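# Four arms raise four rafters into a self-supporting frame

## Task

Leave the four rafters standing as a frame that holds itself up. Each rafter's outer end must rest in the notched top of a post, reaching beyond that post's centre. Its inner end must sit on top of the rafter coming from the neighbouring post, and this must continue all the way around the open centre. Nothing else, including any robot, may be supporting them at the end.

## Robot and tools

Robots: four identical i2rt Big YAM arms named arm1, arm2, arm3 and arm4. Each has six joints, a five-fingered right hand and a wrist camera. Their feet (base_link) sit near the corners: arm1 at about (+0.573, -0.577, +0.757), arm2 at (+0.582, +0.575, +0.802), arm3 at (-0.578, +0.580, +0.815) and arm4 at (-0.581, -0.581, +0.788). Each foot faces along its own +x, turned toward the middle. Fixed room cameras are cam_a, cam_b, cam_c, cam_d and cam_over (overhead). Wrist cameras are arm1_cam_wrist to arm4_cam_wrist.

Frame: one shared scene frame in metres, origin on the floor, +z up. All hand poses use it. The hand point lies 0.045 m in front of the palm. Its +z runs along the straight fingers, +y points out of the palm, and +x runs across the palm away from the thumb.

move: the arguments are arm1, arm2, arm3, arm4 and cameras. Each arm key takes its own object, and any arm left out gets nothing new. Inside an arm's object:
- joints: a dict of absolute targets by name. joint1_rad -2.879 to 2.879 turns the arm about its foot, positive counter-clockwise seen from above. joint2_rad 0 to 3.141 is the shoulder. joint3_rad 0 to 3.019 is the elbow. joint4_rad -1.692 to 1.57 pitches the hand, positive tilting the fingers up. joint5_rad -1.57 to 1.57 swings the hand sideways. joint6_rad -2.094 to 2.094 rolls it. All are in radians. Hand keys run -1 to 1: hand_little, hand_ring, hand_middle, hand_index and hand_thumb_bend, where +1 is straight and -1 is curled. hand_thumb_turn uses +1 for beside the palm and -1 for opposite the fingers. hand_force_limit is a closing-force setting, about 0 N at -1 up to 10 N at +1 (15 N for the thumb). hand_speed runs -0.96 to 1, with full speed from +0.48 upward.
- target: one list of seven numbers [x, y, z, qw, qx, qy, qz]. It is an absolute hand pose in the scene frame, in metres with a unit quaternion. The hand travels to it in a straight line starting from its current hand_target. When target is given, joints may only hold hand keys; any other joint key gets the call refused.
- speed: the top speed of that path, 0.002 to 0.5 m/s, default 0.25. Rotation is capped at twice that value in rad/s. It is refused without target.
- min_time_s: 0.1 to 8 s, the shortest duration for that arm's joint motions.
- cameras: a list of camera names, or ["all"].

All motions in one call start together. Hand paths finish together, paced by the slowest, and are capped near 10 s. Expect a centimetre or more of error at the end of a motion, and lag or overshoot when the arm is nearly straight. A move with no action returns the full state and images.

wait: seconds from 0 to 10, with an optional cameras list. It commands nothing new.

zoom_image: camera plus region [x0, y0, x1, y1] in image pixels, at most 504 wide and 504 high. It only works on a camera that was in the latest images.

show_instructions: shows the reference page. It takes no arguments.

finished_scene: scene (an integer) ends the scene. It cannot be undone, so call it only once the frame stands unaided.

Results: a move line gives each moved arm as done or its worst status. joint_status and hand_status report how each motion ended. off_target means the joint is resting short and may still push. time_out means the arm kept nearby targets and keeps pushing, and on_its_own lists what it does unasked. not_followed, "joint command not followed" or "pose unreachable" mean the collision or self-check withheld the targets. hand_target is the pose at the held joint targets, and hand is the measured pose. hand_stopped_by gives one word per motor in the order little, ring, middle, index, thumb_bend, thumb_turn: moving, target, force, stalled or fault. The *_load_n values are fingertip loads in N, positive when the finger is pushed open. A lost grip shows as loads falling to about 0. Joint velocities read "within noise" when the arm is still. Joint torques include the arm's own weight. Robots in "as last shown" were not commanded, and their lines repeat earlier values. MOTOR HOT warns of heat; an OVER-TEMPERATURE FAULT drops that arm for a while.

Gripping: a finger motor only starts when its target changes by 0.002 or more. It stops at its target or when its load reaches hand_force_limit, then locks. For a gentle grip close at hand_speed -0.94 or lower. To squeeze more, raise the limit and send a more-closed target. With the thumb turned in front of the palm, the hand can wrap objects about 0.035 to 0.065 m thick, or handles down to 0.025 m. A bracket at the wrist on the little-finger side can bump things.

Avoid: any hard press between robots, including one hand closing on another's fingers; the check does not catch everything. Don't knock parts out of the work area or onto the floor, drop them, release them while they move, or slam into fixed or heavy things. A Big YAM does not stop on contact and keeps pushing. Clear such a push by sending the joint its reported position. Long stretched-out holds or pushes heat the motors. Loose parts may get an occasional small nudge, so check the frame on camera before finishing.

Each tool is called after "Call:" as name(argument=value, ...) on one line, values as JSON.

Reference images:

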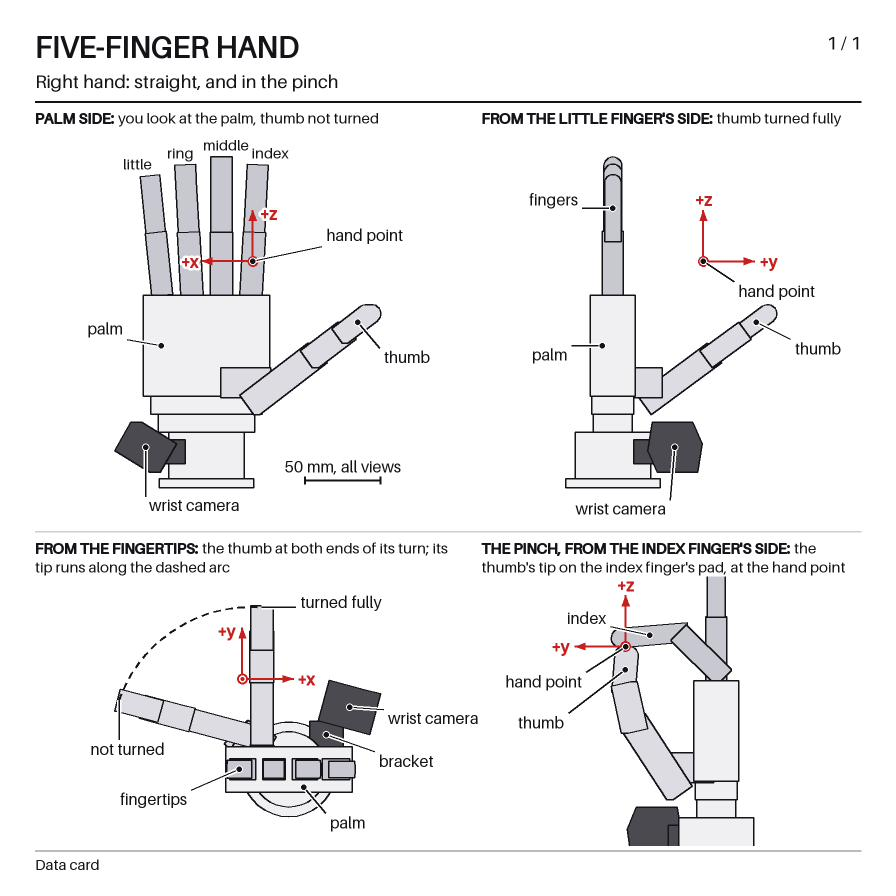

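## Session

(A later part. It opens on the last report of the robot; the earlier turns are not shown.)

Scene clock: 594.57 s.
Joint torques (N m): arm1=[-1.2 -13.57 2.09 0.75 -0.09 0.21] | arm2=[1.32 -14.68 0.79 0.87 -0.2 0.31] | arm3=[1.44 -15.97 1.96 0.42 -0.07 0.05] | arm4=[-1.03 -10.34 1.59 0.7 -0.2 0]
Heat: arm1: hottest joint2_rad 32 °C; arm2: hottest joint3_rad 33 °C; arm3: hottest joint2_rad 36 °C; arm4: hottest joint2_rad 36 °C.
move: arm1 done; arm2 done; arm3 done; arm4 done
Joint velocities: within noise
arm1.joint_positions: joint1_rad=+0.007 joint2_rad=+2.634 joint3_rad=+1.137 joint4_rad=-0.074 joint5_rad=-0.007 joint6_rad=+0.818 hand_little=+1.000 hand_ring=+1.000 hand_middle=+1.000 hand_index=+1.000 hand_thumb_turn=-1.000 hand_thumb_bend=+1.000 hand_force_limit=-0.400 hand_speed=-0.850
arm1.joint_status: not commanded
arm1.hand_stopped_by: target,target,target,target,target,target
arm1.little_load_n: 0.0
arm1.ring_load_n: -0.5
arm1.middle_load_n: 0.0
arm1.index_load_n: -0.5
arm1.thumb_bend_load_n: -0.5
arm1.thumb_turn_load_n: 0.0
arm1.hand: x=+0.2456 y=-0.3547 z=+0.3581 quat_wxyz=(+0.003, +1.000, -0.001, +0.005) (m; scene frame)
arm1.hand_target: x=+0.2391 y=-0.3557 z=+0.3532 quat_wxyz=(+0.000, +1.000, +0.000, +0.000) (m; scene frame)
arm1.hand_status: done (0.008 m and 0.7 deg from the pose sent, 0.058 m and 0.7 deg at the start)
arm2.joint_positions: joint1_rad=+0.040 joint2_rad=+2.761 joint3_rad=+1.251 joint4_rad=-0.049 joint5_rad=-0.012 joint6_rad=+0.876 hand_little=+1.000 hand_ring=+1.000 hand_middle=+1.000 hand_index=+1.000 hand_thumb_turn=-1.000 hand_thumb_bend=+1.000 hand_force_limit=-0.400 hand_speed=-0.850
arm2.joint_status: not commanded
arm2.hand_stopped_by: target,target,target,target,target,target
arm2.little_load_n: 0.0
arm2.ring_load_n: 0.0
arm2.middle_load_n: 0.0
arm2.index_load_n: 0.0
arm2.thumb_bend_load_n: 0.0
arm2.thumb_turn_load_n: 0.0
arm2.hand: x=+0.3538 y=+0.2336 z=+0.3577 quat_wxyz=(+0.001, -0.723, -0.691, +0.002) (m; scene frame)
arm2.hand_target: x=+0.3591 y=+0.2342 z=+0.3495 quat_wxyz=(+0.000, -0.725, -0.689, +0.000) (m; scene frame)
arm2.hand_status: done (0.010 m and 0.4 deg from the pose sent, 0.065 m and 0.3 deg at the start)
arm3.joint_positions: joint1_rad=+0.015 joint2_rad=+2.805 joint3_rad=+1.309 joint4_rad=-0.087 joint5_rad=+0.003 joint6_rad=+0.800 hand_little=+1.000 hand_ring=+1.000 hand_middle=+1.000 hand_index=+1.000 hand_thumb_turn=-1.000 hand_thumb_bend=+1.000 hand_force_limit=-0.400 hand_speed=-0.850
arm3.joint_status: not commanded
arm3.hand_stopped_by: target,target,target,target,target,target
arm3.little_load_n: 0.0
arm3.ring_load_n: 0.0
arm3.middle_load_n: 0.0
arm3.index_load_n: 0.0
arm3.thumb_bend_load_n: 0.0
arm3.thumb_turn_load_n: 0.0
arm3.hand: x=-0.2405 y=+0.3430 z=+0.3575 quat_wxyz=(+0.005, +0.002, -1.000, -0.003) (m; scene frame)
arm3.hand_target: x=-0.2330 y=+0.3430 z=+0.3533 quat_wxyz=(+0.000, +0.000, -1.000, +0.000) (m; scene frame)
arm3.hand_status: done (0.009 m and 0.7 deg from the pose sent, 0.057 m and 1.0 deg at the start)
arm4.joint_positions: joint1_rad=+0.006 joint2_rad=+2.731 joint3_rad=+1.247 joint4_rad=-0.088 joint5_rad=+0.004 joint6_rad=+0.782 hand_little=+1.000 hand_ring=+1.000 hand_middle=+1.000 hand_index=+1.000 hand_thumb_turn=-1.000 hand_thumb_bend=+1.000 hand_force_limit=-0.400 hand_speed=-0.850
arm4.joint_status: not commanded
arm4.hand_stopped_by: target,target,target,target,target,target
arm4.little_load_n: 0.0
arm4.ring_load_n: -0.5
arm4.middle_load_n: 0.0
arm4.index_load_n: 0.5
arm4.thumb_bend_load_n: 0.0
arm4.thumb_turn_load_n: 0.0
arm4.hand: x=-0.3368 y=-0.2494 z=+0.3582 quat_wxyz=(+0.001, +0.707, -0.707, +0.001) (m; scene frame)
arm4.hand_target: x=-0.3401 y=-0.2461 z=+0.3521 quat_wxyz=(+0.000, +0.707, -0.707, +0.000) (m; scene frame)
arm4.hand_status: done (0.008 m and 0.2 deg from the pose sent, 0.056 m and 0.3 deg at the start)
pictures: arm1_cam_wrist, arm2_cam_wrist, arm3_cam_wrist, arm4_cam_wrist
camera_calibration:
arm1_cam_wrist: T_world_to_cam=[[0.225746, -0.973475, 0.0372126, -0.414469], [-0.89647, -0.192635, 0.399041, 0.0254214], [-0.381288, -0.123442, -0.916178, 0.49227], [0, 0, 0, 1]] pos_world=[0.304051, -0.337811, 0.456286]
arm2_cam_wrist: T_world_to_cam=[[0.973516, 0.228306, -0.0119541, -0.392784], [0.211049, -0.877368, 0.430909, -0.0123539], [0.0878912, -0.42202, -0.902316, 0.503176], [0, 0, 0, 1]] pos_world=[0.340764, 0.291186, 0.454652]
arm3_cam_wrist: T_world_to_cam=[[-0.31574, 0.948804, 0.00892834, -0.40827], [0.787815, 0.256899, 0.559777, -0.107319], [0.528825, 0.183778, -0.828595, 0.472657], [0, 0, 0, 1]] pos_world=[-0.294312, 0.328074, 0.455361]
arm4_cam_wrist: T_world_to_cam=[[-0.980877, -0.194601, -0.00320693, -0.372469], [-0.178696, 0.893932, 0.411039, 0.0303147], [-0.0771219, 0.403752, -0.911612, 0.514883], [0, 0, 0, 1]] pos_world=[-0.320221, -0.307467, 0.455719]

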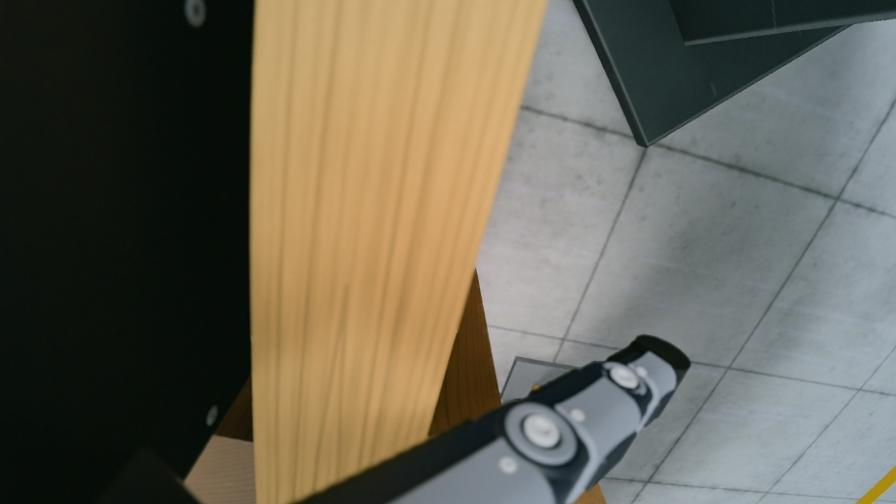

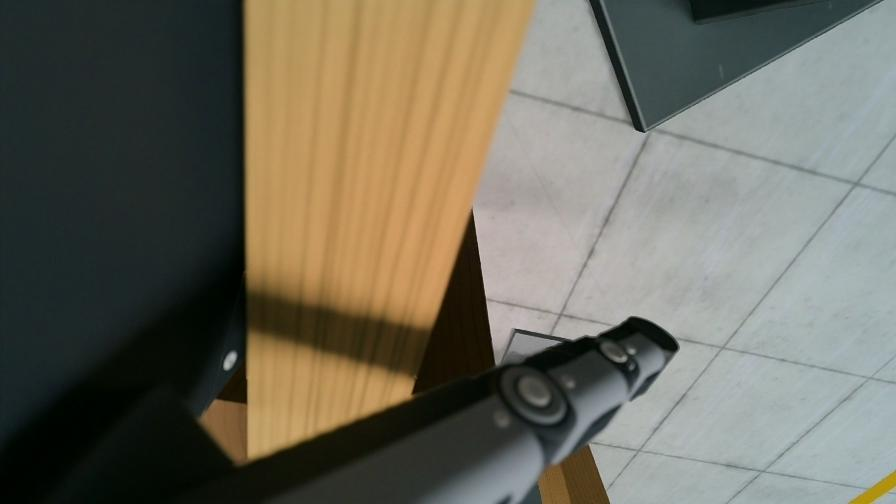

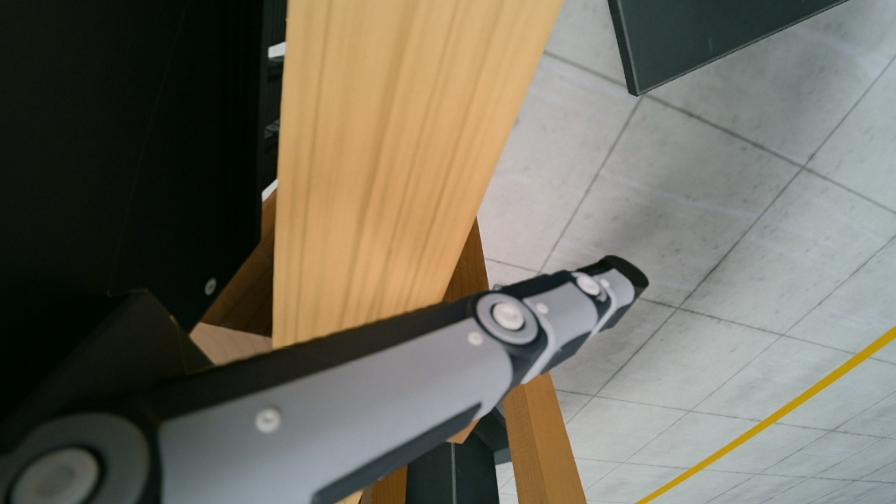

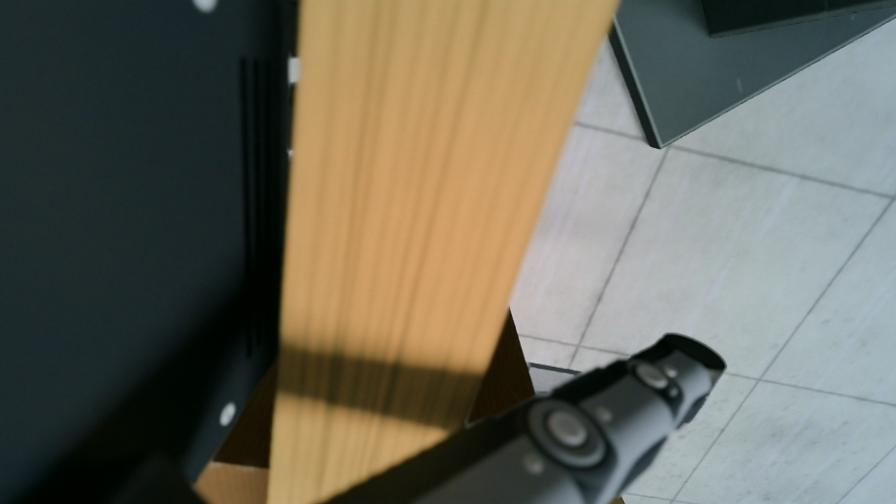

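Call:
move(arm1={"joints":{"hand_force_limit":-0.4,"hand_speed":-0.9,"hand_index":-1,"hand_middle":-1,"hand_ring":-1,"hand_little":-1}}, arm2={"joints":{"hand_force_limit":-0.4,"hand_speed":-0.9,"hand_index":-1,"hand_middle":-1,"hand_ring":-1,"hand_little":-1}}, arm3={"joints":{"hand_force_limit":-0.4,"hand_speed":-0.9,"hand_index":-1,"hand_middle":-1,"hand_ring":-1,"hand_little":-1}}, arm4={"joints":{"hand_force_limit":-0.4,"hand_speed":-0.9,"hand_index":-1,"hand_middle":-1,"hand_ring":-1,"hand_little":-1}}, cameras=["arm1_cam_wrist","arm2_cam_wrist","arm3_cam_wrist","arm4_cam_wrist","cam_a","cam_c"])

Call:
zoom_image(camera="cam_a", region=[260, 250, 400, 450])

Call:
zoom_image(camera="cam_c", region=[260, 250, 400, 450])

Scene clock: 617.07 s.
Joint torques (N m): arm1=[-1.14 -13.33 1.77 0.83 -0.1 0.25] | arm2=[1.14 -15.09 0.72 0.79 -0.22 0.26] | arm3=[0.91 -16.97 1.55 0.38 -0.06 0.1] | arm4=[-1.2 -10.75 1.57 0.53 -0.19 -0.03]
Heat: arm1: hottest joint2_rad 32 °C; arm2: hottest joint3_rad 33 °C; arm3: hottest joint2_rad 34 °C; arm4: hottest joint2_rad 36 °C.
move: arm1 off_target; arm2 off_target; arm3 off_target; arm4 off_target
Joint velocities: within noise
arm1.joint_positions: joint1_rad=+0.009 joint2_rad=+2.639 joint3_rad=+1.140 joint4_rad=-0.074 joint5_rad=-0.007 joint6_rad=+0.819 hand_little=-0.760 hand_ring=-0.750 hand_middle=-0.750 hand_index=-0.750 hand_thumb_turn=-1.000 hand_thumb_bend=+1.000 hand_force_limit=-0.400 hand_speed=-0.900
arm1.joint_status: hand_little off_target (ended at -0.760, target -1.000); hand_ring off_target (ended at -0.750, target -1.000); hand_middle off_target (ended at -0.750, target -1.000); hand_index off_target (ended at -0.750, target -1.000); the others done
arm1.hand_stopped_by: force,force,force,force,target,target
arm1.little_load_n: 3.5
arm1.ring_load_n: 4.5
arm1.middle_load_n: 4.5
arm1.index_load_n: 5.0
arm1.thumb_bend_load_n: -0.5
arm1.thumb_turn_load_n: 0.0
arm1.hand: x=+0.2455 y=-0.3556 z=+0.3564 quat_wxyz=(+0.004, +1.000, -0.001, +0.005) (m; scene frame)
arm1.hand_target: x=+0.2390 y=-0.3557 z=+0.3531 quat_wxyz=(+0.000, +1.000, +0.000, +0.000) (m; scene frame)
arm1.hand_status: not commanded
arm2.joint_positions: joint1_rad=+0.041 joint2_rad=+2.767 joint3_rad=+1.251 joint4_rad=-0.047 joint5_rad=-0.012 joint6_rad=+0.878 hand_little=-0.797 hand_ring=-0.778 hand_middle=-0.778 hand_index=-0.769 hand_thumb_turn=-1.000 hand_thumb_bend=+1.000 hand_force_limit=-0.400 hand_speed=-0.900
arm2.joint_status: hand_little off_target (ended at -0.797, target -1.000); hand_ring off_target (ended at -0.778, target -1.000); hand_middle off_target (ended at -0.778, target -1.000); hand_index off_target (ended at -0.769, target -1.000); the others done
arm2.hand_stopped_by: force,force,force,force,target,target
arm2.little_load_n: 5.5
arm2.ring_load_n: 3.0
arm2.middle_load_n: 3.0
arm2.index_load_n: 1.0
arm2.thumb_bend_load_n: -0.5
arm2.thumb_turn_load_n: 0.0
arm2.hand: x=+0.3564 y=+0.2353 z=+0.3553 quat_wxyz=(+0.001, -0.723, -0.691, +0.000) (m; scene frame)
arm2.hand_target: x=+0.3590 y=+0.2342 z=+0.3495 quat_wxyz=(+0.000, -0.725, -0.689, +0.000) (m; scene frame)
arm2.hand_status: not commanded
arm3.joint_positions: joint1_rad=+0.016 joint2_rad=+2.811 joint3_rad=+1.311 joint4_rad=-0.085 joint5_rad=+0.002 joint6_rad=+0.801 hand_little=-0.806 hand_ring=-0.777 hand_middle=-0.777 hand_index=-0.778 hand_thumb_turn=-1.000 hand_thumb_bend=+1.000 hand_force_limit=-0.400 hand_speed=-0.900
arm3.joint_status: hand_little off_target (ended at -0.806, target -1.000); hand_ring off_target (ended at -0.777, target -1.000); hand_middle off_target (ended at -0.777, target -1.000); hand_index off_target (ended at -0.778, target -1.000); the others done
arm3.hand_stopped_by: force,force,force,force,target,target
arm3.little_load_n: 5.0
arm3.ring_load_n: 5.0
arm3.middle_load_n: 5.0
arm3.index_load_n: 5.0
arm3.thumb_bend_load_n: 0.0
arm3.thumb_turn_load_n: 0.0
arm3.hand: x=-0.2409 y=+0.3447 z=+0.3553 quat_wxyz=(+0.006, +0.002, -1.000, -0.004) (m; scene frame)
arm3.hand_target: x=-0.2330 y=+0.3430 z=+0.3533 quat_wxyz=(+0.000, +0.000, -1.000, +0.000) (m; scene frame)
arm3.hand_status: not commanded
arm4.joint_positions: joint1_rad=+0.007 joint2_rad=+2.738 joint3_rad=+1.247 joint4_rad=-0.086 joint5_rad=+0.003 joint6_rad=+0.786 hand_little=-0.806 hand_ring=-0.778 hand_middle=-0.797 hand_index=-0.806 hand_thumb_turn=-1.000 hand_thumb_bend=+1.000 hand_force_limit=-0.400 hand_speed=-0.900
arm4.joint_status: hand_little off_target (ended at -0.806, target -1.000); hand_ring off_target (ended at -0.778, target -1.000); hand_middle off_target (ended at -0.797, target -1.000); hand_index off_target (ended at -0.806, target -1.000); the others done
arm4.hand_stopped_by: force,force,force,force,target,target
arm4.little_load_n: 4.0
arm4.ring_load_n: 0.0
arm4.middle_load_n: 3.0
arm4.index_load_n: 4.0
arm4.thumb_bend_load_n: 0.0
arm4.thumb_turn_load_n: 0.0
arm4.hand: x=-0.3394 y=-0.2508 z=+0.3557 quat_wxyz=(+0.004, +0.706, -0.708, +0.001) (m; scene frame)
arm4.hand_target: x=-0.3400 y=-0.2462 z=+0.3521 quat_wxyz=(+0.000, +0.707, -0.707, +0.000) (m; scene frame)
arm4.hand_status: not commanded
pictures: arm1_cam_wrist, arm2_cam_wrist, arm3_cam_wrist, arm4_cam_wrist, cam_a, cam_c
camera_calibration:
arm1_cam_wrist: T_world_to_cam=[[0.226082, -0.973359, 0.0381987, -0.415747], [-0.896738, -0.192649, 0.39843, 0.026101], [-0.380457, -0.124332, -0.916403, 0.490072], [0, 0, 0, 1]] pos_world=[0.30385, -0.338711, 0.454585]
arm2_cam_wrist: T_world_to_cam=[[0.973548, 0.228325, -0.00849342, -0.396955], [0.209828, -0.878729, 0.428728, -0.0088115], [0.0904259, -0.419169, -0.903394, 0.500269], [0, 0, 0, 1]] pos_world=[0.343067, 0.292589, 0.452346]
arm3_cam_wrist: T_world_to_cam=[[-0.316445, 0.948547, 0.0110216, -0.410846], [0.788081, 0.256409, 0.559627, -0.105984], [0.528007, 0.185777, -0.828671, 0.469933], [0, 0, 0, 1]] pos_world=[-0.294614, 0.329579, 0.45326]
arm4_cam_wrist: T_world_to_cam=[[-0.981401, -0.191968, 0.000424493, -0.376065], [-0.174993, 0.895525, 0.40916, 0.0344848], [-0.0789259, 0.401476, -0.912462, 0.512094], [0, 0, 0, 1]] pos_world=[-0.322618, -0.308668, 0.453316]

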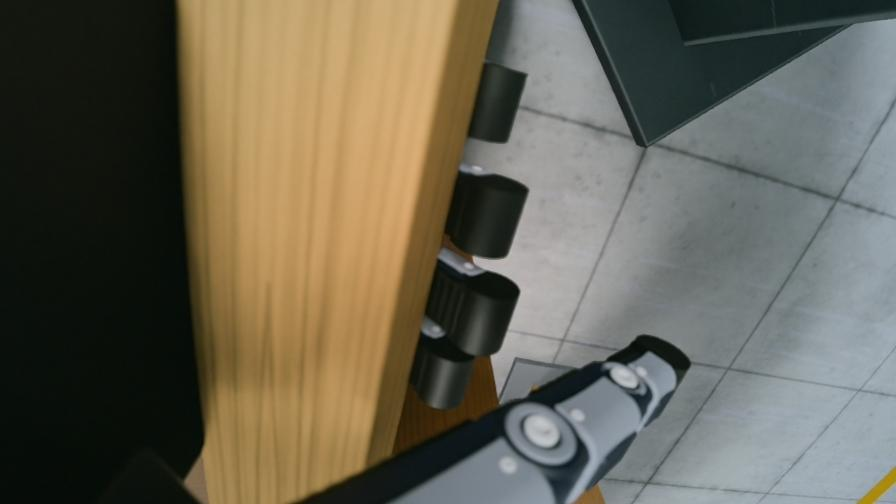

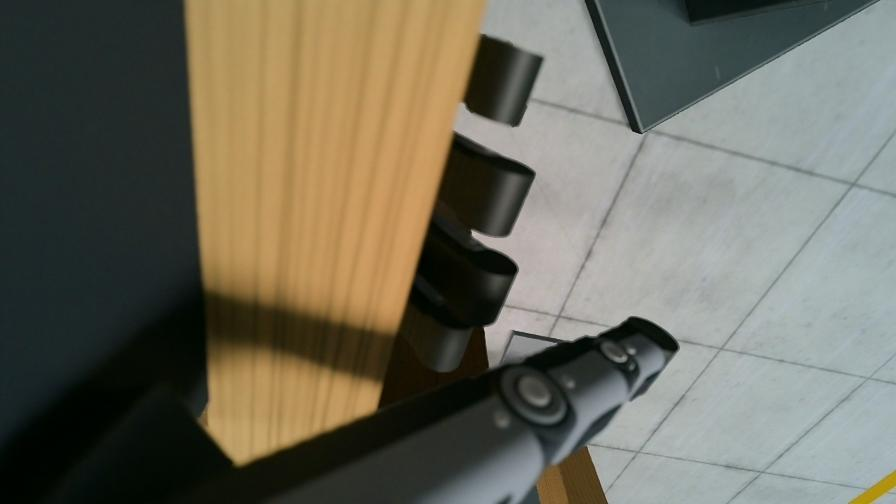

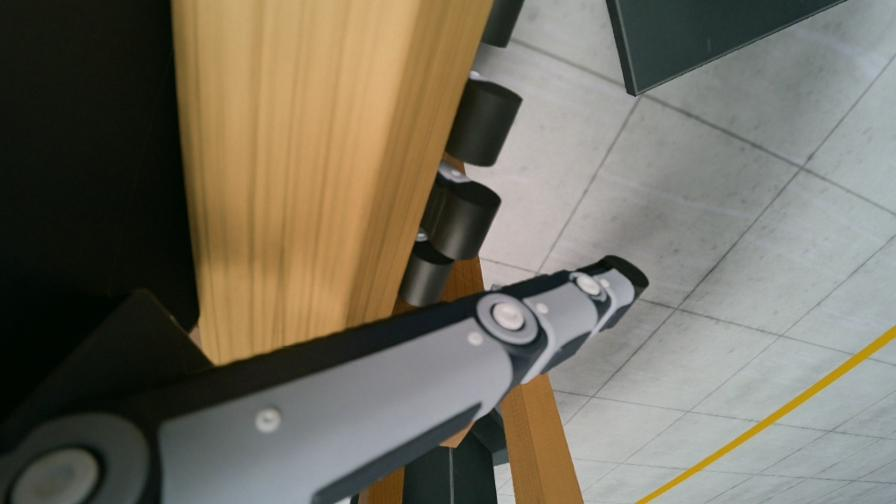

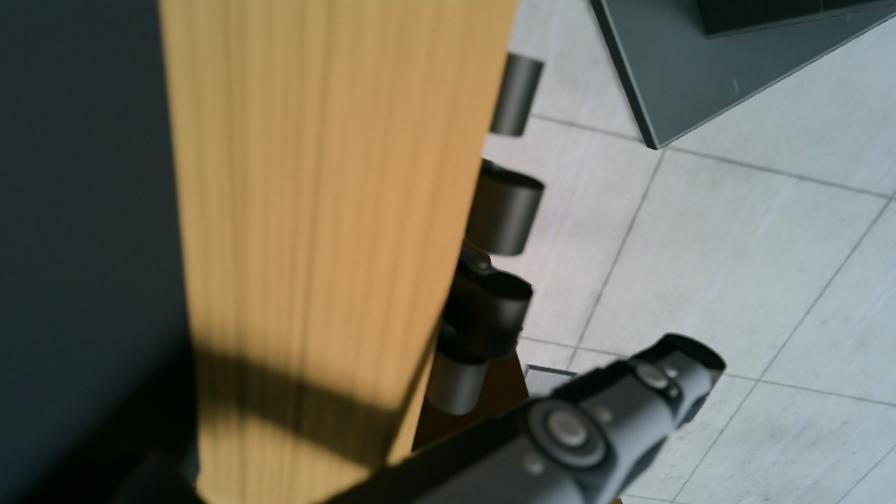

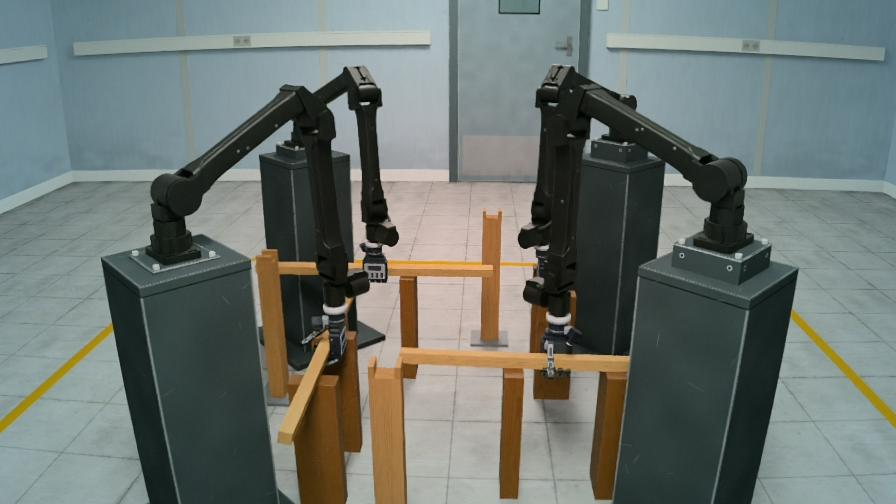

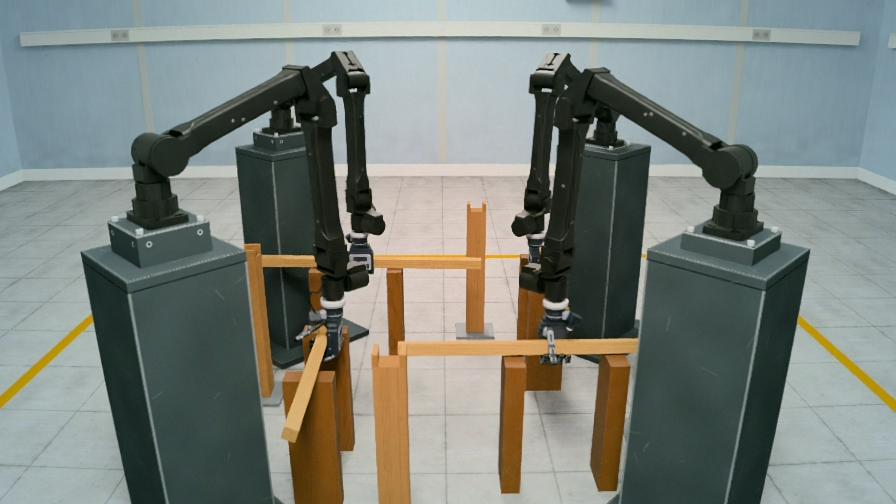

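Scaled by 2.520 from the camera's 896x504 image, which has a finer 1280x720 frame.

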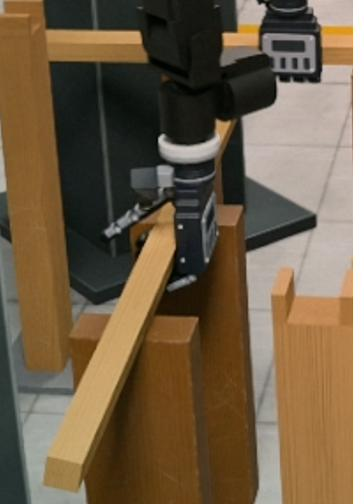

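Scaled by 2.520 from the camera's 896x504 image, which has a finer 1280x720 frame.

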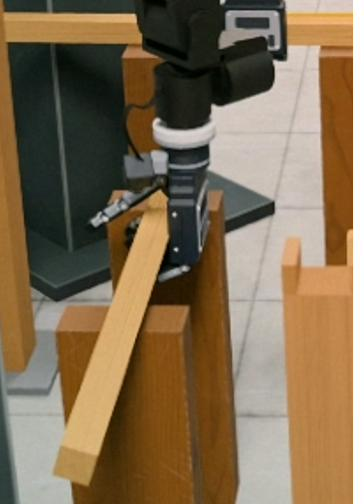

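Call:
move(arm1={"joints":{"hand_force_limit":0.1,"hand_speed":-0.9,"hand_index":-0.99,"hand_middle":-0.99,"hand_ring":-0.99,"hand_little":-0.99,"hand_thumb_bend":-1}}, arm2={"joints":{"hand_force_limit":0.1,"hand_speed":-0.9,"hand_index":-0.99,"hand_middle":-0.99,"hand_ring":-0.99,"hand_little":-0.99,"hand_thumb_bend":-1}}, arm3={"joints":{"hand_force_limit":0.1,"hand_speed":-0.9,"hand_index":-0.99,"hand_middle":-0.99,"hand_ring":-0.99,"hand_little":-0.99,"hand_thumb_bend":-1}}, arm4={"joints":{"hand_force_limit":0.1,"hand_speed":-0.9,"hand_index":-0.99,"hand_middle":-0.99,"hand_ring":-0.99,"hand_little":-0.99,"hand_thumb_bend":-1}}, cameras=["arm1_cam_wrist","arm2_cam_wrist","arm3_cam_wrist","arm4_cam_wrist"])

Scene clock: 638.40 s.
Joint torques (N m): arm1=[-1.44 -13.1 1.91 0.77 -0.11 0.25] | arm2=[1.14 -15.09 0.72 0.8 -0.22 0.26] | arm3=[0.67 -16.03 1.5 0.39 -0.08 0.11] | arm4=[-1.08 -10.93 1.48 0.59 -0.19 -0.04]
Heat: arm1: hottest joint2_rad 32 °C; arm2: hottest joint3_rad 33 °C; arm3: hottest joint2_rad 34 °C; arm4: hottest joint2_rad 36 °C.
move: arm1 off_target; arm2 off_target; arm3 off_target; arm4 off_target
Joint velocities: within noise
arm1.joint_positions: joint1_rad=+0.009 joint2_rad=+2.639 joint3_rad=+1.140 joint4_rad=-0.074 joint5_rad=-0.007 joint6_rad=+0.819 hand_little=-0.767 hand_ring=-0.757 hand_middle=-0.757 hand_index=-0.756 hand_thumb_turn=-1.000 hand_thumb_bend=+0.507 hand_force_limit=+0.100 hand_speed=-0.900
arm1.joint_status: hand_little off_target (ended at -0.767, target -0.990); hand_ring off_target (ended at -0.757, target -0.990); hand_middle off_target (ended at -0.757, target -0.990); hand_index off_target (ended at -0.756, target -0.990); hand_thumb_bend off_target (ended at +0.507, target -1.000); the others done
arm1.hand_stopped_by: force,force,force,force,force,target
arm1.little_load_n: 6.5
arm1.ring_load_n: 7.5
arm1.middle_load_n: 7.5
arm1.index_load_n: 7.5
arm1.thumb_bend_load_n: 8.5
arm1.thumb_turn_load_n: 2.0
arm1.hand: x=+0.2455 y=-0.3556 z=+0.3564 quat_wxyz=(+0.004, +1.000, -0.001, +0.005) (m; scene frame)
arm1.hand_target: x=+0.2390 y=-0.3556 z=+0.3532 quat_wxyz=(+0.000, +1.000, +0.000, +0.000) (m; scene frame)
arm1.hand_status: not commanded
arm2.joint_positions: joint1_rad=+0.041 joint2_rad=+2.767 joint3_rad=+1.251 joint4_rad=-0.047 joint5_rad=-0.012 joint6_rad=+0.878 hand_little=-0.797 hand_ring=-0.785 hand_middle=-0.785 hand_index=-0.785 hand_thumb_turn=-1.000 hand_thumb_bend=+0.520 hand_force_limit=+0.100 hand_speed=-0.900
arm2.joint_status: hand_little off_target (ended at -0.797, target -0.990); hand_ring off_target (ended at -0.785, target -0.990); hand_middle off_target (ended at -0.785, target -0.990); hand_index off_target (ended at -0.785, target -0.990); hand_thumb_bend off_target (ended at +0.520, target -1.000); the others done
arm2.hand_stopped_by: force,force,force,force,force,target
arm2.little_load_n: 5.5
arm2.ring_load_n: 6.0
arm2.middle_load_n: 6.0
arm2.index_load_n: 9.5
arm2.thumb_bend_load_n: 8.0
arm2.thumb_turn_load_n: 2.0
arm2.hand: x=+0.3564 y=+0.2353 z=+0.3553 quat_wxyz=(+0.001, -0.723, -0.691, +0.000) (m; scene frame)
arm2.hand_target: x=+0.3590 y=+0.2342 z=+0.3495 quat_wxyz=(+0.000, -0.725, -0.689, +0.000) (m; scene frame)
arm2.hand_status: not commanded
arm3.joint_positions: joint1_rad=+0.016 joint2_rad=+2.811 joint3_rad=+1.311 joint4_rad=-0.085 joint5_rad=+0.002 joint6_rad=+0.801 hand_little=-0.812 hand_ring=-0.783 hand_middle=-0.783 hand_index=-0.784 hand_thumb_turn=-1.000 hand_thumb_bend=+0.517 hand_force_limit=+0.100 hand_speed=-0.900
arm3.joint_status: hand_little off_target (ended at -0.812, target -0.990); hand_ring off_target (ended at -0.783, target -0.990); hand_middle off_target (ended at -0.783, target -0.990); hand_index off_target (ended at -0.784, target -0.990); hand_thumb_bend off_target (ended at +0.517, target -1.000); the others done
arm3.hand_stopped_by: force,force,force,force,force,target
arm3.little_load_n: 7.5
arm3.ring_load_n: 7.0
arm3.middle_load_n: 8.0
arm3.index_load_n: 7.5
arm3.thumb_bend_load_n: 8.0
arm3.thumb_turn_load_n: 1.5
arm3.hand: x=-0.2410 y=+0.3448 z=+0.3552 quat_wxyz=(+0.006, +0.002, -1.000, -0.004) (m; scene frame)
arm3.hand_target: x=-0.2331 y=+0.3430 z=+0.3532 quat_wxyz=(+0.000, +0.000, -1.000, +0.000) (m; scene frame)
arm3.hand_status: not commanded
arm4.joint_positions: joint1_rad=+0.007 joint2_rad=+2.738 joint3_rad=+1.247 joint4_rad=-0.085 joint5_rad=+0.003 joint6_rad=+0.786 hand_little=-0.814 hand_ring=-0.803 hand_middle=-0.804 hand_index=-0.813 hand_thumb_turn=-1.000 hand_thumb_bend=+0.516 hand_force_limit=+0.100 hand_speed=-0.900
arm4.joint_status: hand_little off_target (ended at -0.814, target -0.990); hand_ring off_target (ended at -0.803, target -0.990); hand_middle off_target (ended at -0.804, target -0.990); hand_index off_target (ended at -0.813, target -0.990); hand_thumb_bend off_target (ended at +0.516, target -1.000); the others done
arm4.hand_stopped_by: force,force,force,force,force,target
arm4.little_load_n: 5.0
arm4.ring_load_n: 6.5
arm4.middle_load_n: 5.5
arm4.index_load_n: 6.0
arm4.thumb_bend_load_n: 8.0
arm4.thumb_turn_load_n: 1.5
arm4.hand: x=-0.3393 y=-0.2508 z=+0.3557 quat_wxyz=(+0.003, +0.706, -0.708, +0.001) (m; scene frame)
arm4.hand_target: x=-0.3400 y=-0.2461 z=+0.3521 quat_wxyz=(+0.000, +0.707, -0.707, +0.000) (m; scene frame)
arm4.hand_status: not commanded
pictures: arm1_cam_wrist, arm2_cam_wrist, arm3_cam_wrist, arm4_cam_wrist
camera_calibration:
arm1_cam_wrist: T_world_to_cam=[[0.226082, -0.973359, 0.0381987, -0.415747], [-0.896738, -0.192649, 0.39843, 0.026101], [-0.380457, -0.124332, -0.916403, 0.490072], [0, 0, 0, 1]] pos_world=[0.30385, -0.338711, 0.454585]
arm2_cam_wrist: T_world_to_cam=[[0.973548, 0.228325, -0.00849342, -0.396955], [0.209828, -0.878729, 0.428728, -0.0088115], [0.0904259, -0.419169, -0.903394, 0.500269], [0, 0, 0, 1]] pos_world=[0.343067, 0.292589, 0.452346]
arm3_cam_wrist: T_world_to_cam=[[-0.316445, 0.948547, 0.0110216, -0.41097], [0.788081, 0.256409, 0.559627, -0.105819], [0.528007, 0.185777, -0.828671, 0.469802], [0, 0, 0, 1]] pos_world=[-0.294714, 0.329679, 0.45306]
arm4_cam_wrist: T_world_to_cam=[[-0.981383, -0.192059, 0.000104731, -0.375844], [-0.175183, 0.895373, 0.409411, 0.0343215], [-0.0787249, 0.401771, -0.91235, 0.512115], [0, 0, 0, 1]] pos_world=[-0.322518, -0.308668, 0.453216]

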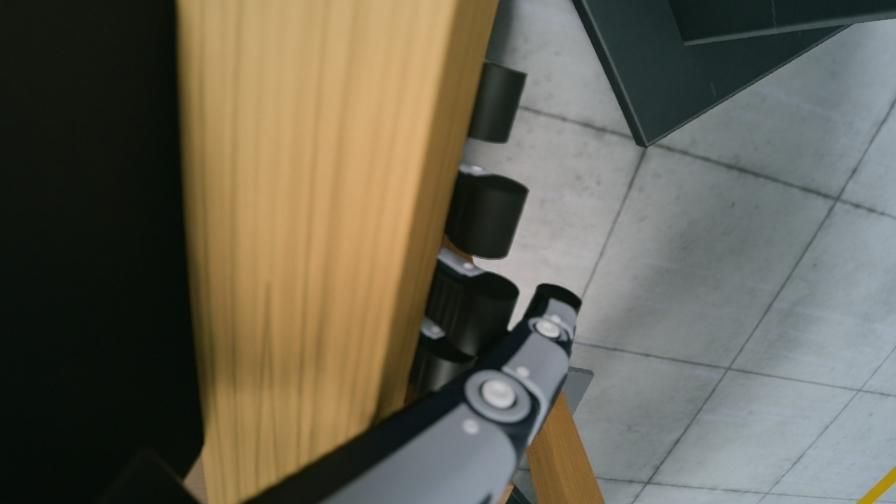

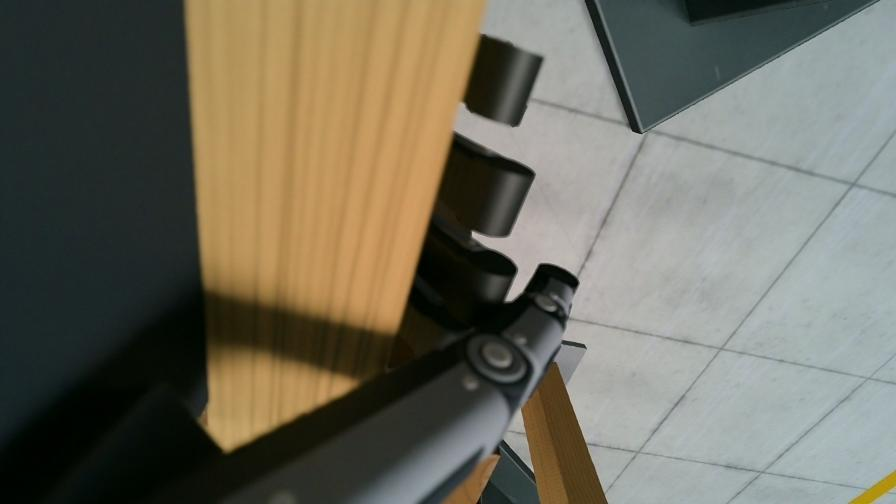

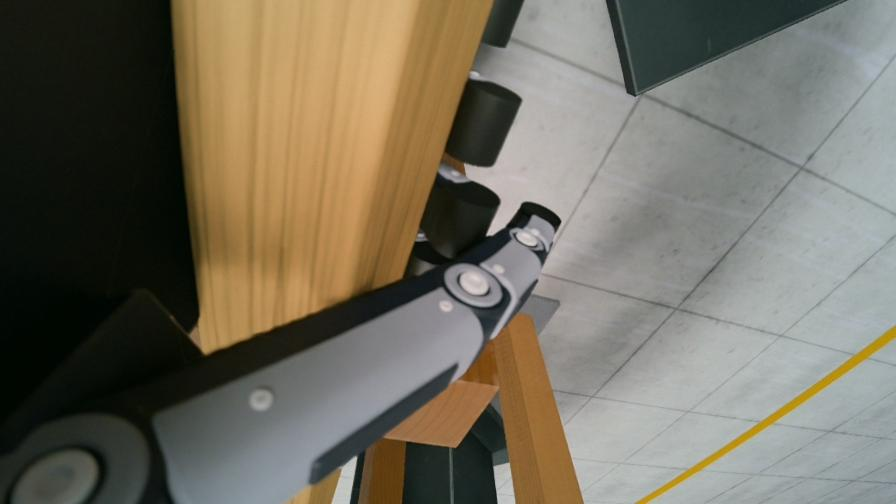

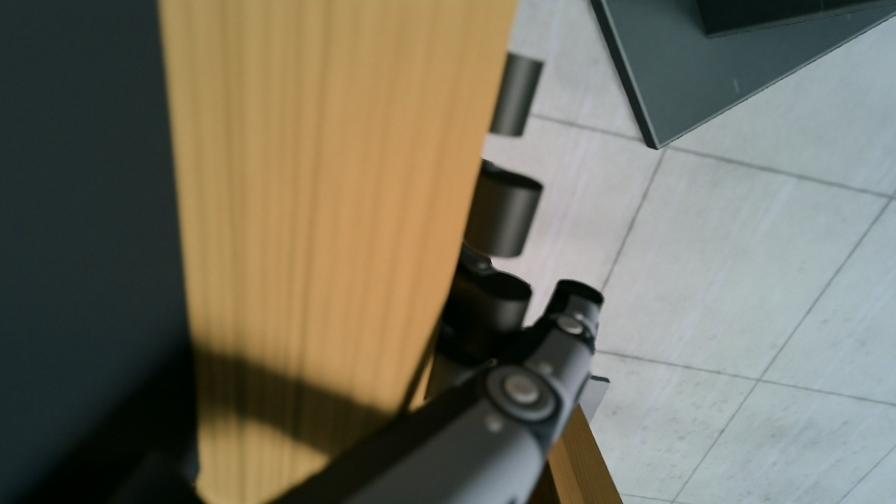

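Call:
move(arm1={"target":[0.239,-0.3556,0.50,0,1,0,0],"speed":0.1}, arm2={"target":[0.359,0.234,0.50,0,0.7246,0.6891,0],"speed":0.1}, arm3={"target":[-0.233,0.343,0.50,0,0,1,0],"speed":0.1}, arm4={"target":[-0.340,-0.246,0.50,0,-0.7071,0.7071,0],"speed":0.1}, cameras=["cam_over","cam_a","cam_b","cam_c","cam_d"])

Call:
zoom_image(camera="cam_over", region=[460, 60, 560, 160])

Call:
zoom_image(camera="cam_over", region=[240, 140, 340, 240])

Call:
zoom_image(camera="cam_over", region=[340, 380, 440, 480])

Call:
zoom_image(camera="cam_over", region=[580, 260, 680, 360])

Scene clock: 666.37 s.
Joint torques (N m): arm1=[-1.26 -15.68 2.28 -0.25 -0.12 0.17] | arm2=[0.79 -16.91 0.61 0.16 -0.21 0.2] | arm3=[1.26 -17.49 1.24 -0.36 -0.02 0.07] | arm4=[-1.08 -12.57 1.61 -0.03 -0.19 -0.03]
Heat: arm1: hottest joint2_rad 32 °C; arm2: hottest joint1_rad 32 °C; arm3: hottest joint2_rad 34 °C; arm4: hottest joint2_rad 37 °C.
move: arm1 off_target; arm2 done; arm3 off_target; arm4 done
Joint velocities: within noise
arm1.joint_positions: joint1_rad=+0.009 joint2_rad=+2.283 joint3_rad=+0.945 joint4_rad=-0.247 joint5_rad=-0.007 joint6_rad=+0.819 hand_little=-0.767 hand_ring=-0.757 hand_middle=-0.757 hand_index=-0.756 hand_thumb_turn=-1.000 hand_thumb_bend=+0.507 hand_force_limit=+0.100 hand_speed=-0.900
arm1.joint_status: not commanded
arm1.hand_stopped_by: force,force,force,force,force,target
arm1.little_load_n: 7.0
arm1.ring_load_n: 7.5
arm1.middle_load_n: 7.5
arm1.index_load_n: 7.5
arm1.thumb_bend_load_n: 8.5
arm1.thumb_turn_load_n: 2.0
arm1.hand: x=+0.2498 y=-0.3612 z=+0.4851 quat_wxyz=(+0.008, +1.000, -0.001, +0.010) (m; scene frame)
arm1.hand_target: x=+0.2391 y=-0.3558 z=+0.4995 quat_wxyz=(+0.000, +1.000, +0.000, +0.000) (m; scene frame)
arm1.hand_status: off_target (0.019 m and 1.5 deg from the pose sent, 0.144 m and 0.7 deg at the start)
arm2.joint_positions: joint1_rad=+0.041 joint2_rad=+2.399 joint3_rad=+1.012 joint4_rad=-0.181 joint5_rad=-0.012 joint6_rad=+0.879 hand_little=-0.797 hand_ring=-0.785 hand_middle=-0.785 hand_index=-0.785 hand_thumb_turn=-1.000 hand_thumb_bend=+0.520 hand_force_limit=+0.100 hand_speed=-0.900
arm2.joint_status: not commanded
arm2.hand_stopped_by: force,force,force,force,force,target
arm2.little_load_n: 6.0
arm2.ring_load_n: 6.5
arm2.middle_load_n: 6.0
arm2.index_load_n: 9.0
arm2.thumb_bend_load_n: 8.0
arm2.thumb_turn_load_n: 2.0
arm2.hand: x=+0.3605 y=+0.2368 z=+0.4920 quat_wxyz=(+0.001, -0.723, -0.691, -0.003) (m; scene frame)
arm2.hand_target: x=+0.3591 y=+0.2341 z=+0.4998 quat_wxyz=(+0.000, -0.725, -0.689, +0.000) (m; scene frame)
arm2.hand_status: done (0.009 m and 0.4 deg from the pose sent, 0.145 m and 0.3 deg at the start)
arm3.joint_positions: joint1_rad=+0.016 joint2_rad=+2.453 joint3_rad=+1.074 joint4_rad=-0.198 joint5_rad=+0.002 joint6_rad=+0.801 hand_little=-0.812 hand_ring=-0.783 hand_middle=-0.783 hand_index=-0.784 hand_thumb_turn=-1.000 hand_thumb_bend=+0.517 hand_force_limit=+0.100 hand_speed=-0.900
arm3.joint_status: not commanded
arm3.hand_stopped_by: force,force,force,force,force,target
arm3.little_load_n: 7.5
arm3.ring_load_n: 7.5
arm3.middle_load_n: 8.0
arm3.index_load_n: 8.0
arm3.thumb_bend_load_n: 8.0
arm3.thumb_turn_load_n: 1.5
arm3.hand: x=-0.2388 y=+0.3426 z=+0.4905 quat_wxyz=(+0.003, +0.002, -1.000, -0.002) (m; scene frame)
arm3.hand_target: x=-0.2331 y=+0.3430 z=+0.4997 quat_wxyz=(+0.000, +0.000, -1.000, +0.000) (m; scene frame)
arm3.hand_status: off_target (0.011 m and 0.5 deg from the pose sent, 0.145 m and 0.9 deg at the start)
arm4.joint_positions: joint1_rad=+0.007 joint2_rad=+2.375 joint3_rad=+1.028 joint4_rad=-0.230 joint5_rad=+0.003 joint6_rad=+0.786 hand_little=-0.814 hand_ring=-0.803 hand_middle=-0.804 hand_index=-0.813 hand_thumb_turn=-1.000 hand_thumb_bend=+0.516 hand_force_limit=+0.100 hand_speed=-0.900
arm4.joint_status: not commanded
arm4.hand_stopped_by: force,force,force,force,force,target
arm4.little_load_n: 5.5
arm4.ring_load_n: 7.0
arm4.middle_load_n: 5.5
arm4.index_load_n: 6.0
arm4.thumb_bend_load_n: 8.5
arm4.thumb_turn_load_n: 1.0
arm4.hand: x=-0.3400 y=-0.2516 z=+0.4914 quat_wxyz=(+0.004, +0.706, -0.708, +0.001) (m; scene frame)
arm4.hand_target: x=-0.3401 y=-0.2462 z=+0.4998 quat_wxyz=(+0.000, +0.707, -0.707, +0.000) (m; scene frame)
arm4.hand_status: done (0.010 m and 0.5 deg from the pose sent, 0.144 m and 0.5 deg at the start)
pictures: cam_a, cam_b, cam_c, cam_d, cam_over

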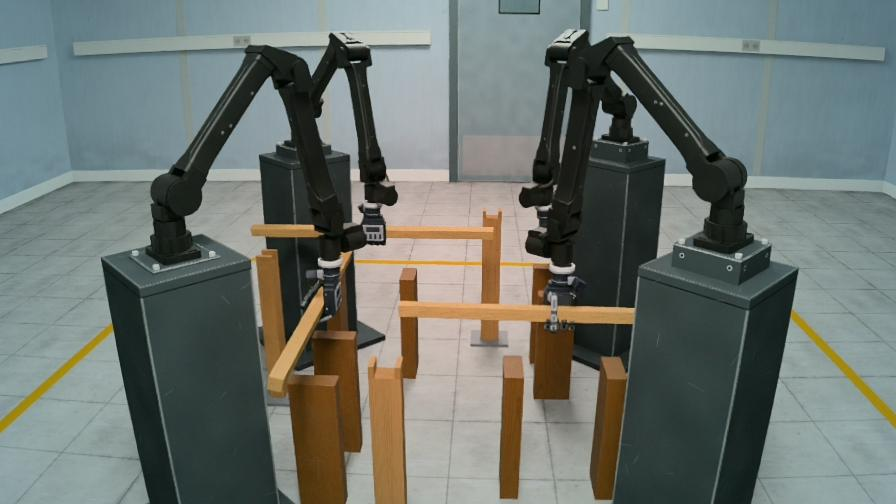

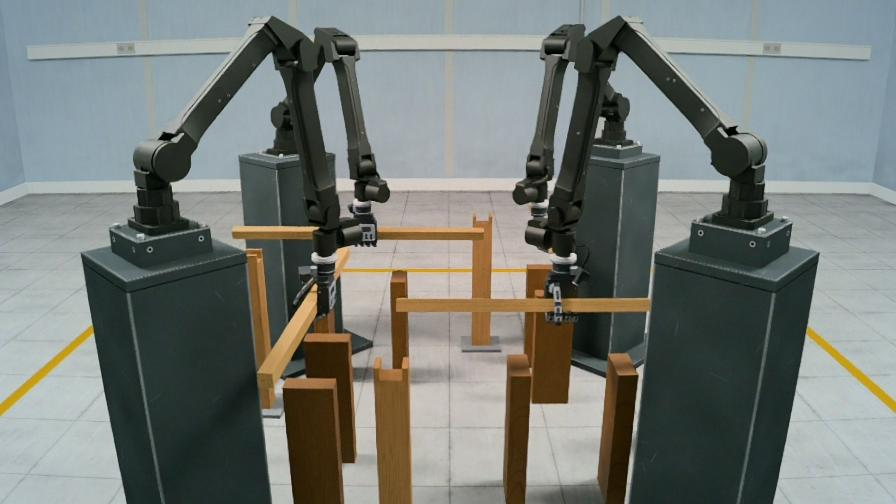

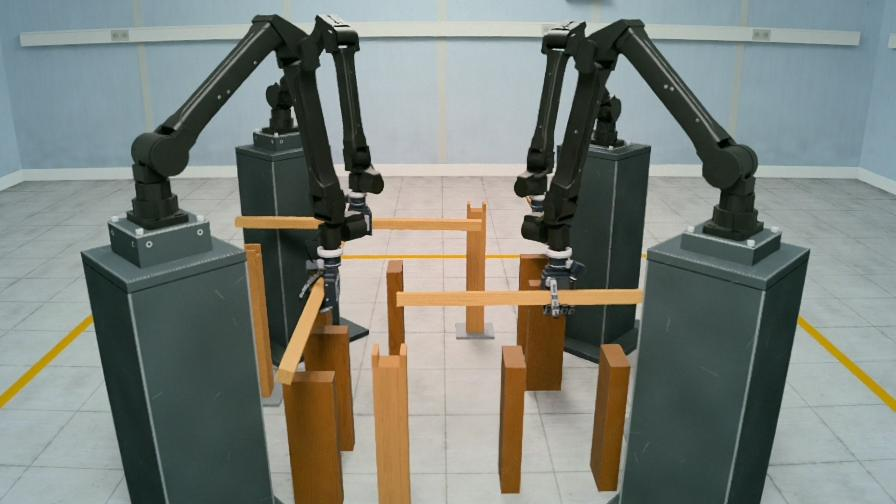

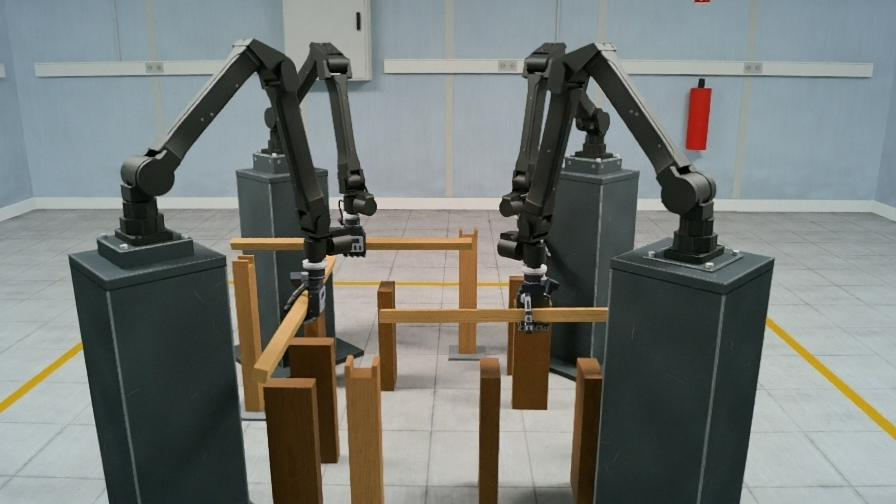

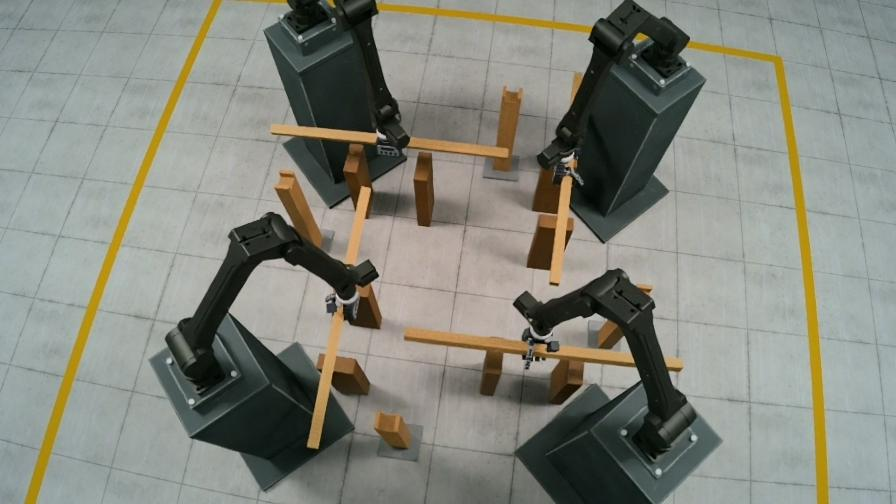

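Scaled by 5.040 from the camera's 896x504 image, which has a finer 1280x720 frame.

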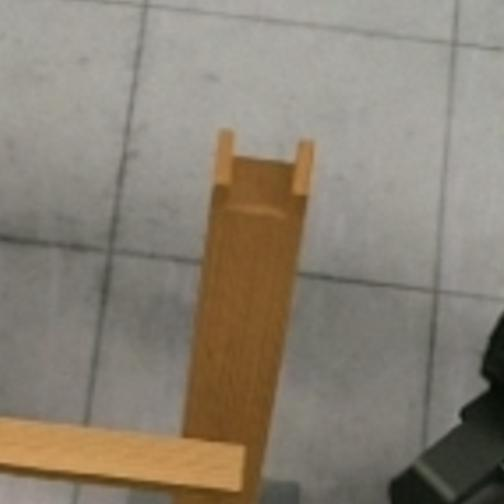

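Scaled by 5.040 from the camera's 896x504 image, which has a finer 1280x720 frame.

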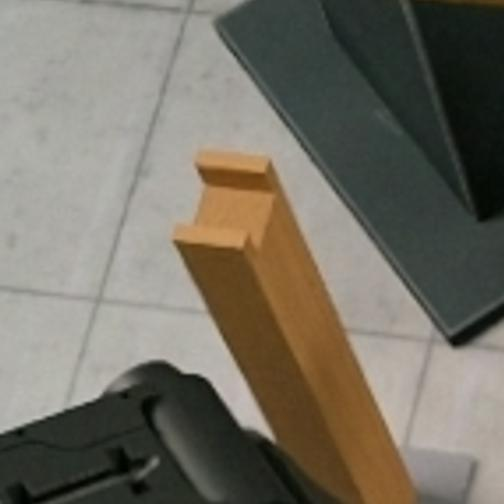

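Scaled by 5.040 from the camera's 896x504 image, which has a finer 1280x720 frame.

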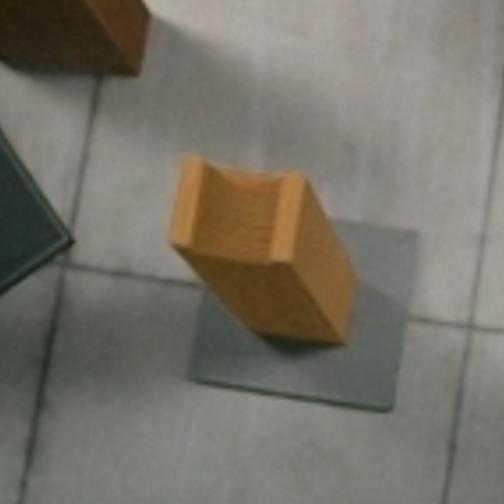

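Scaled by 5.040 from the camera's 896x504 image, which has a finer 1280x720 frame.

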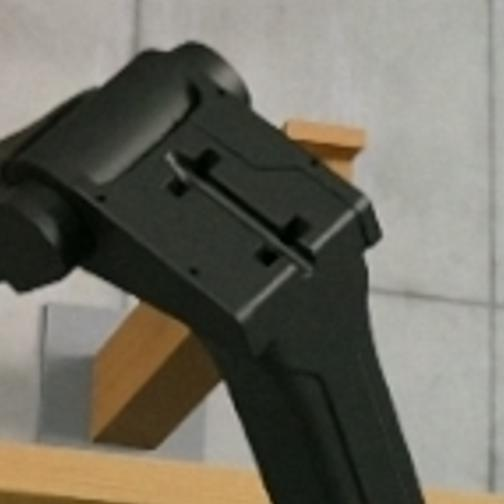

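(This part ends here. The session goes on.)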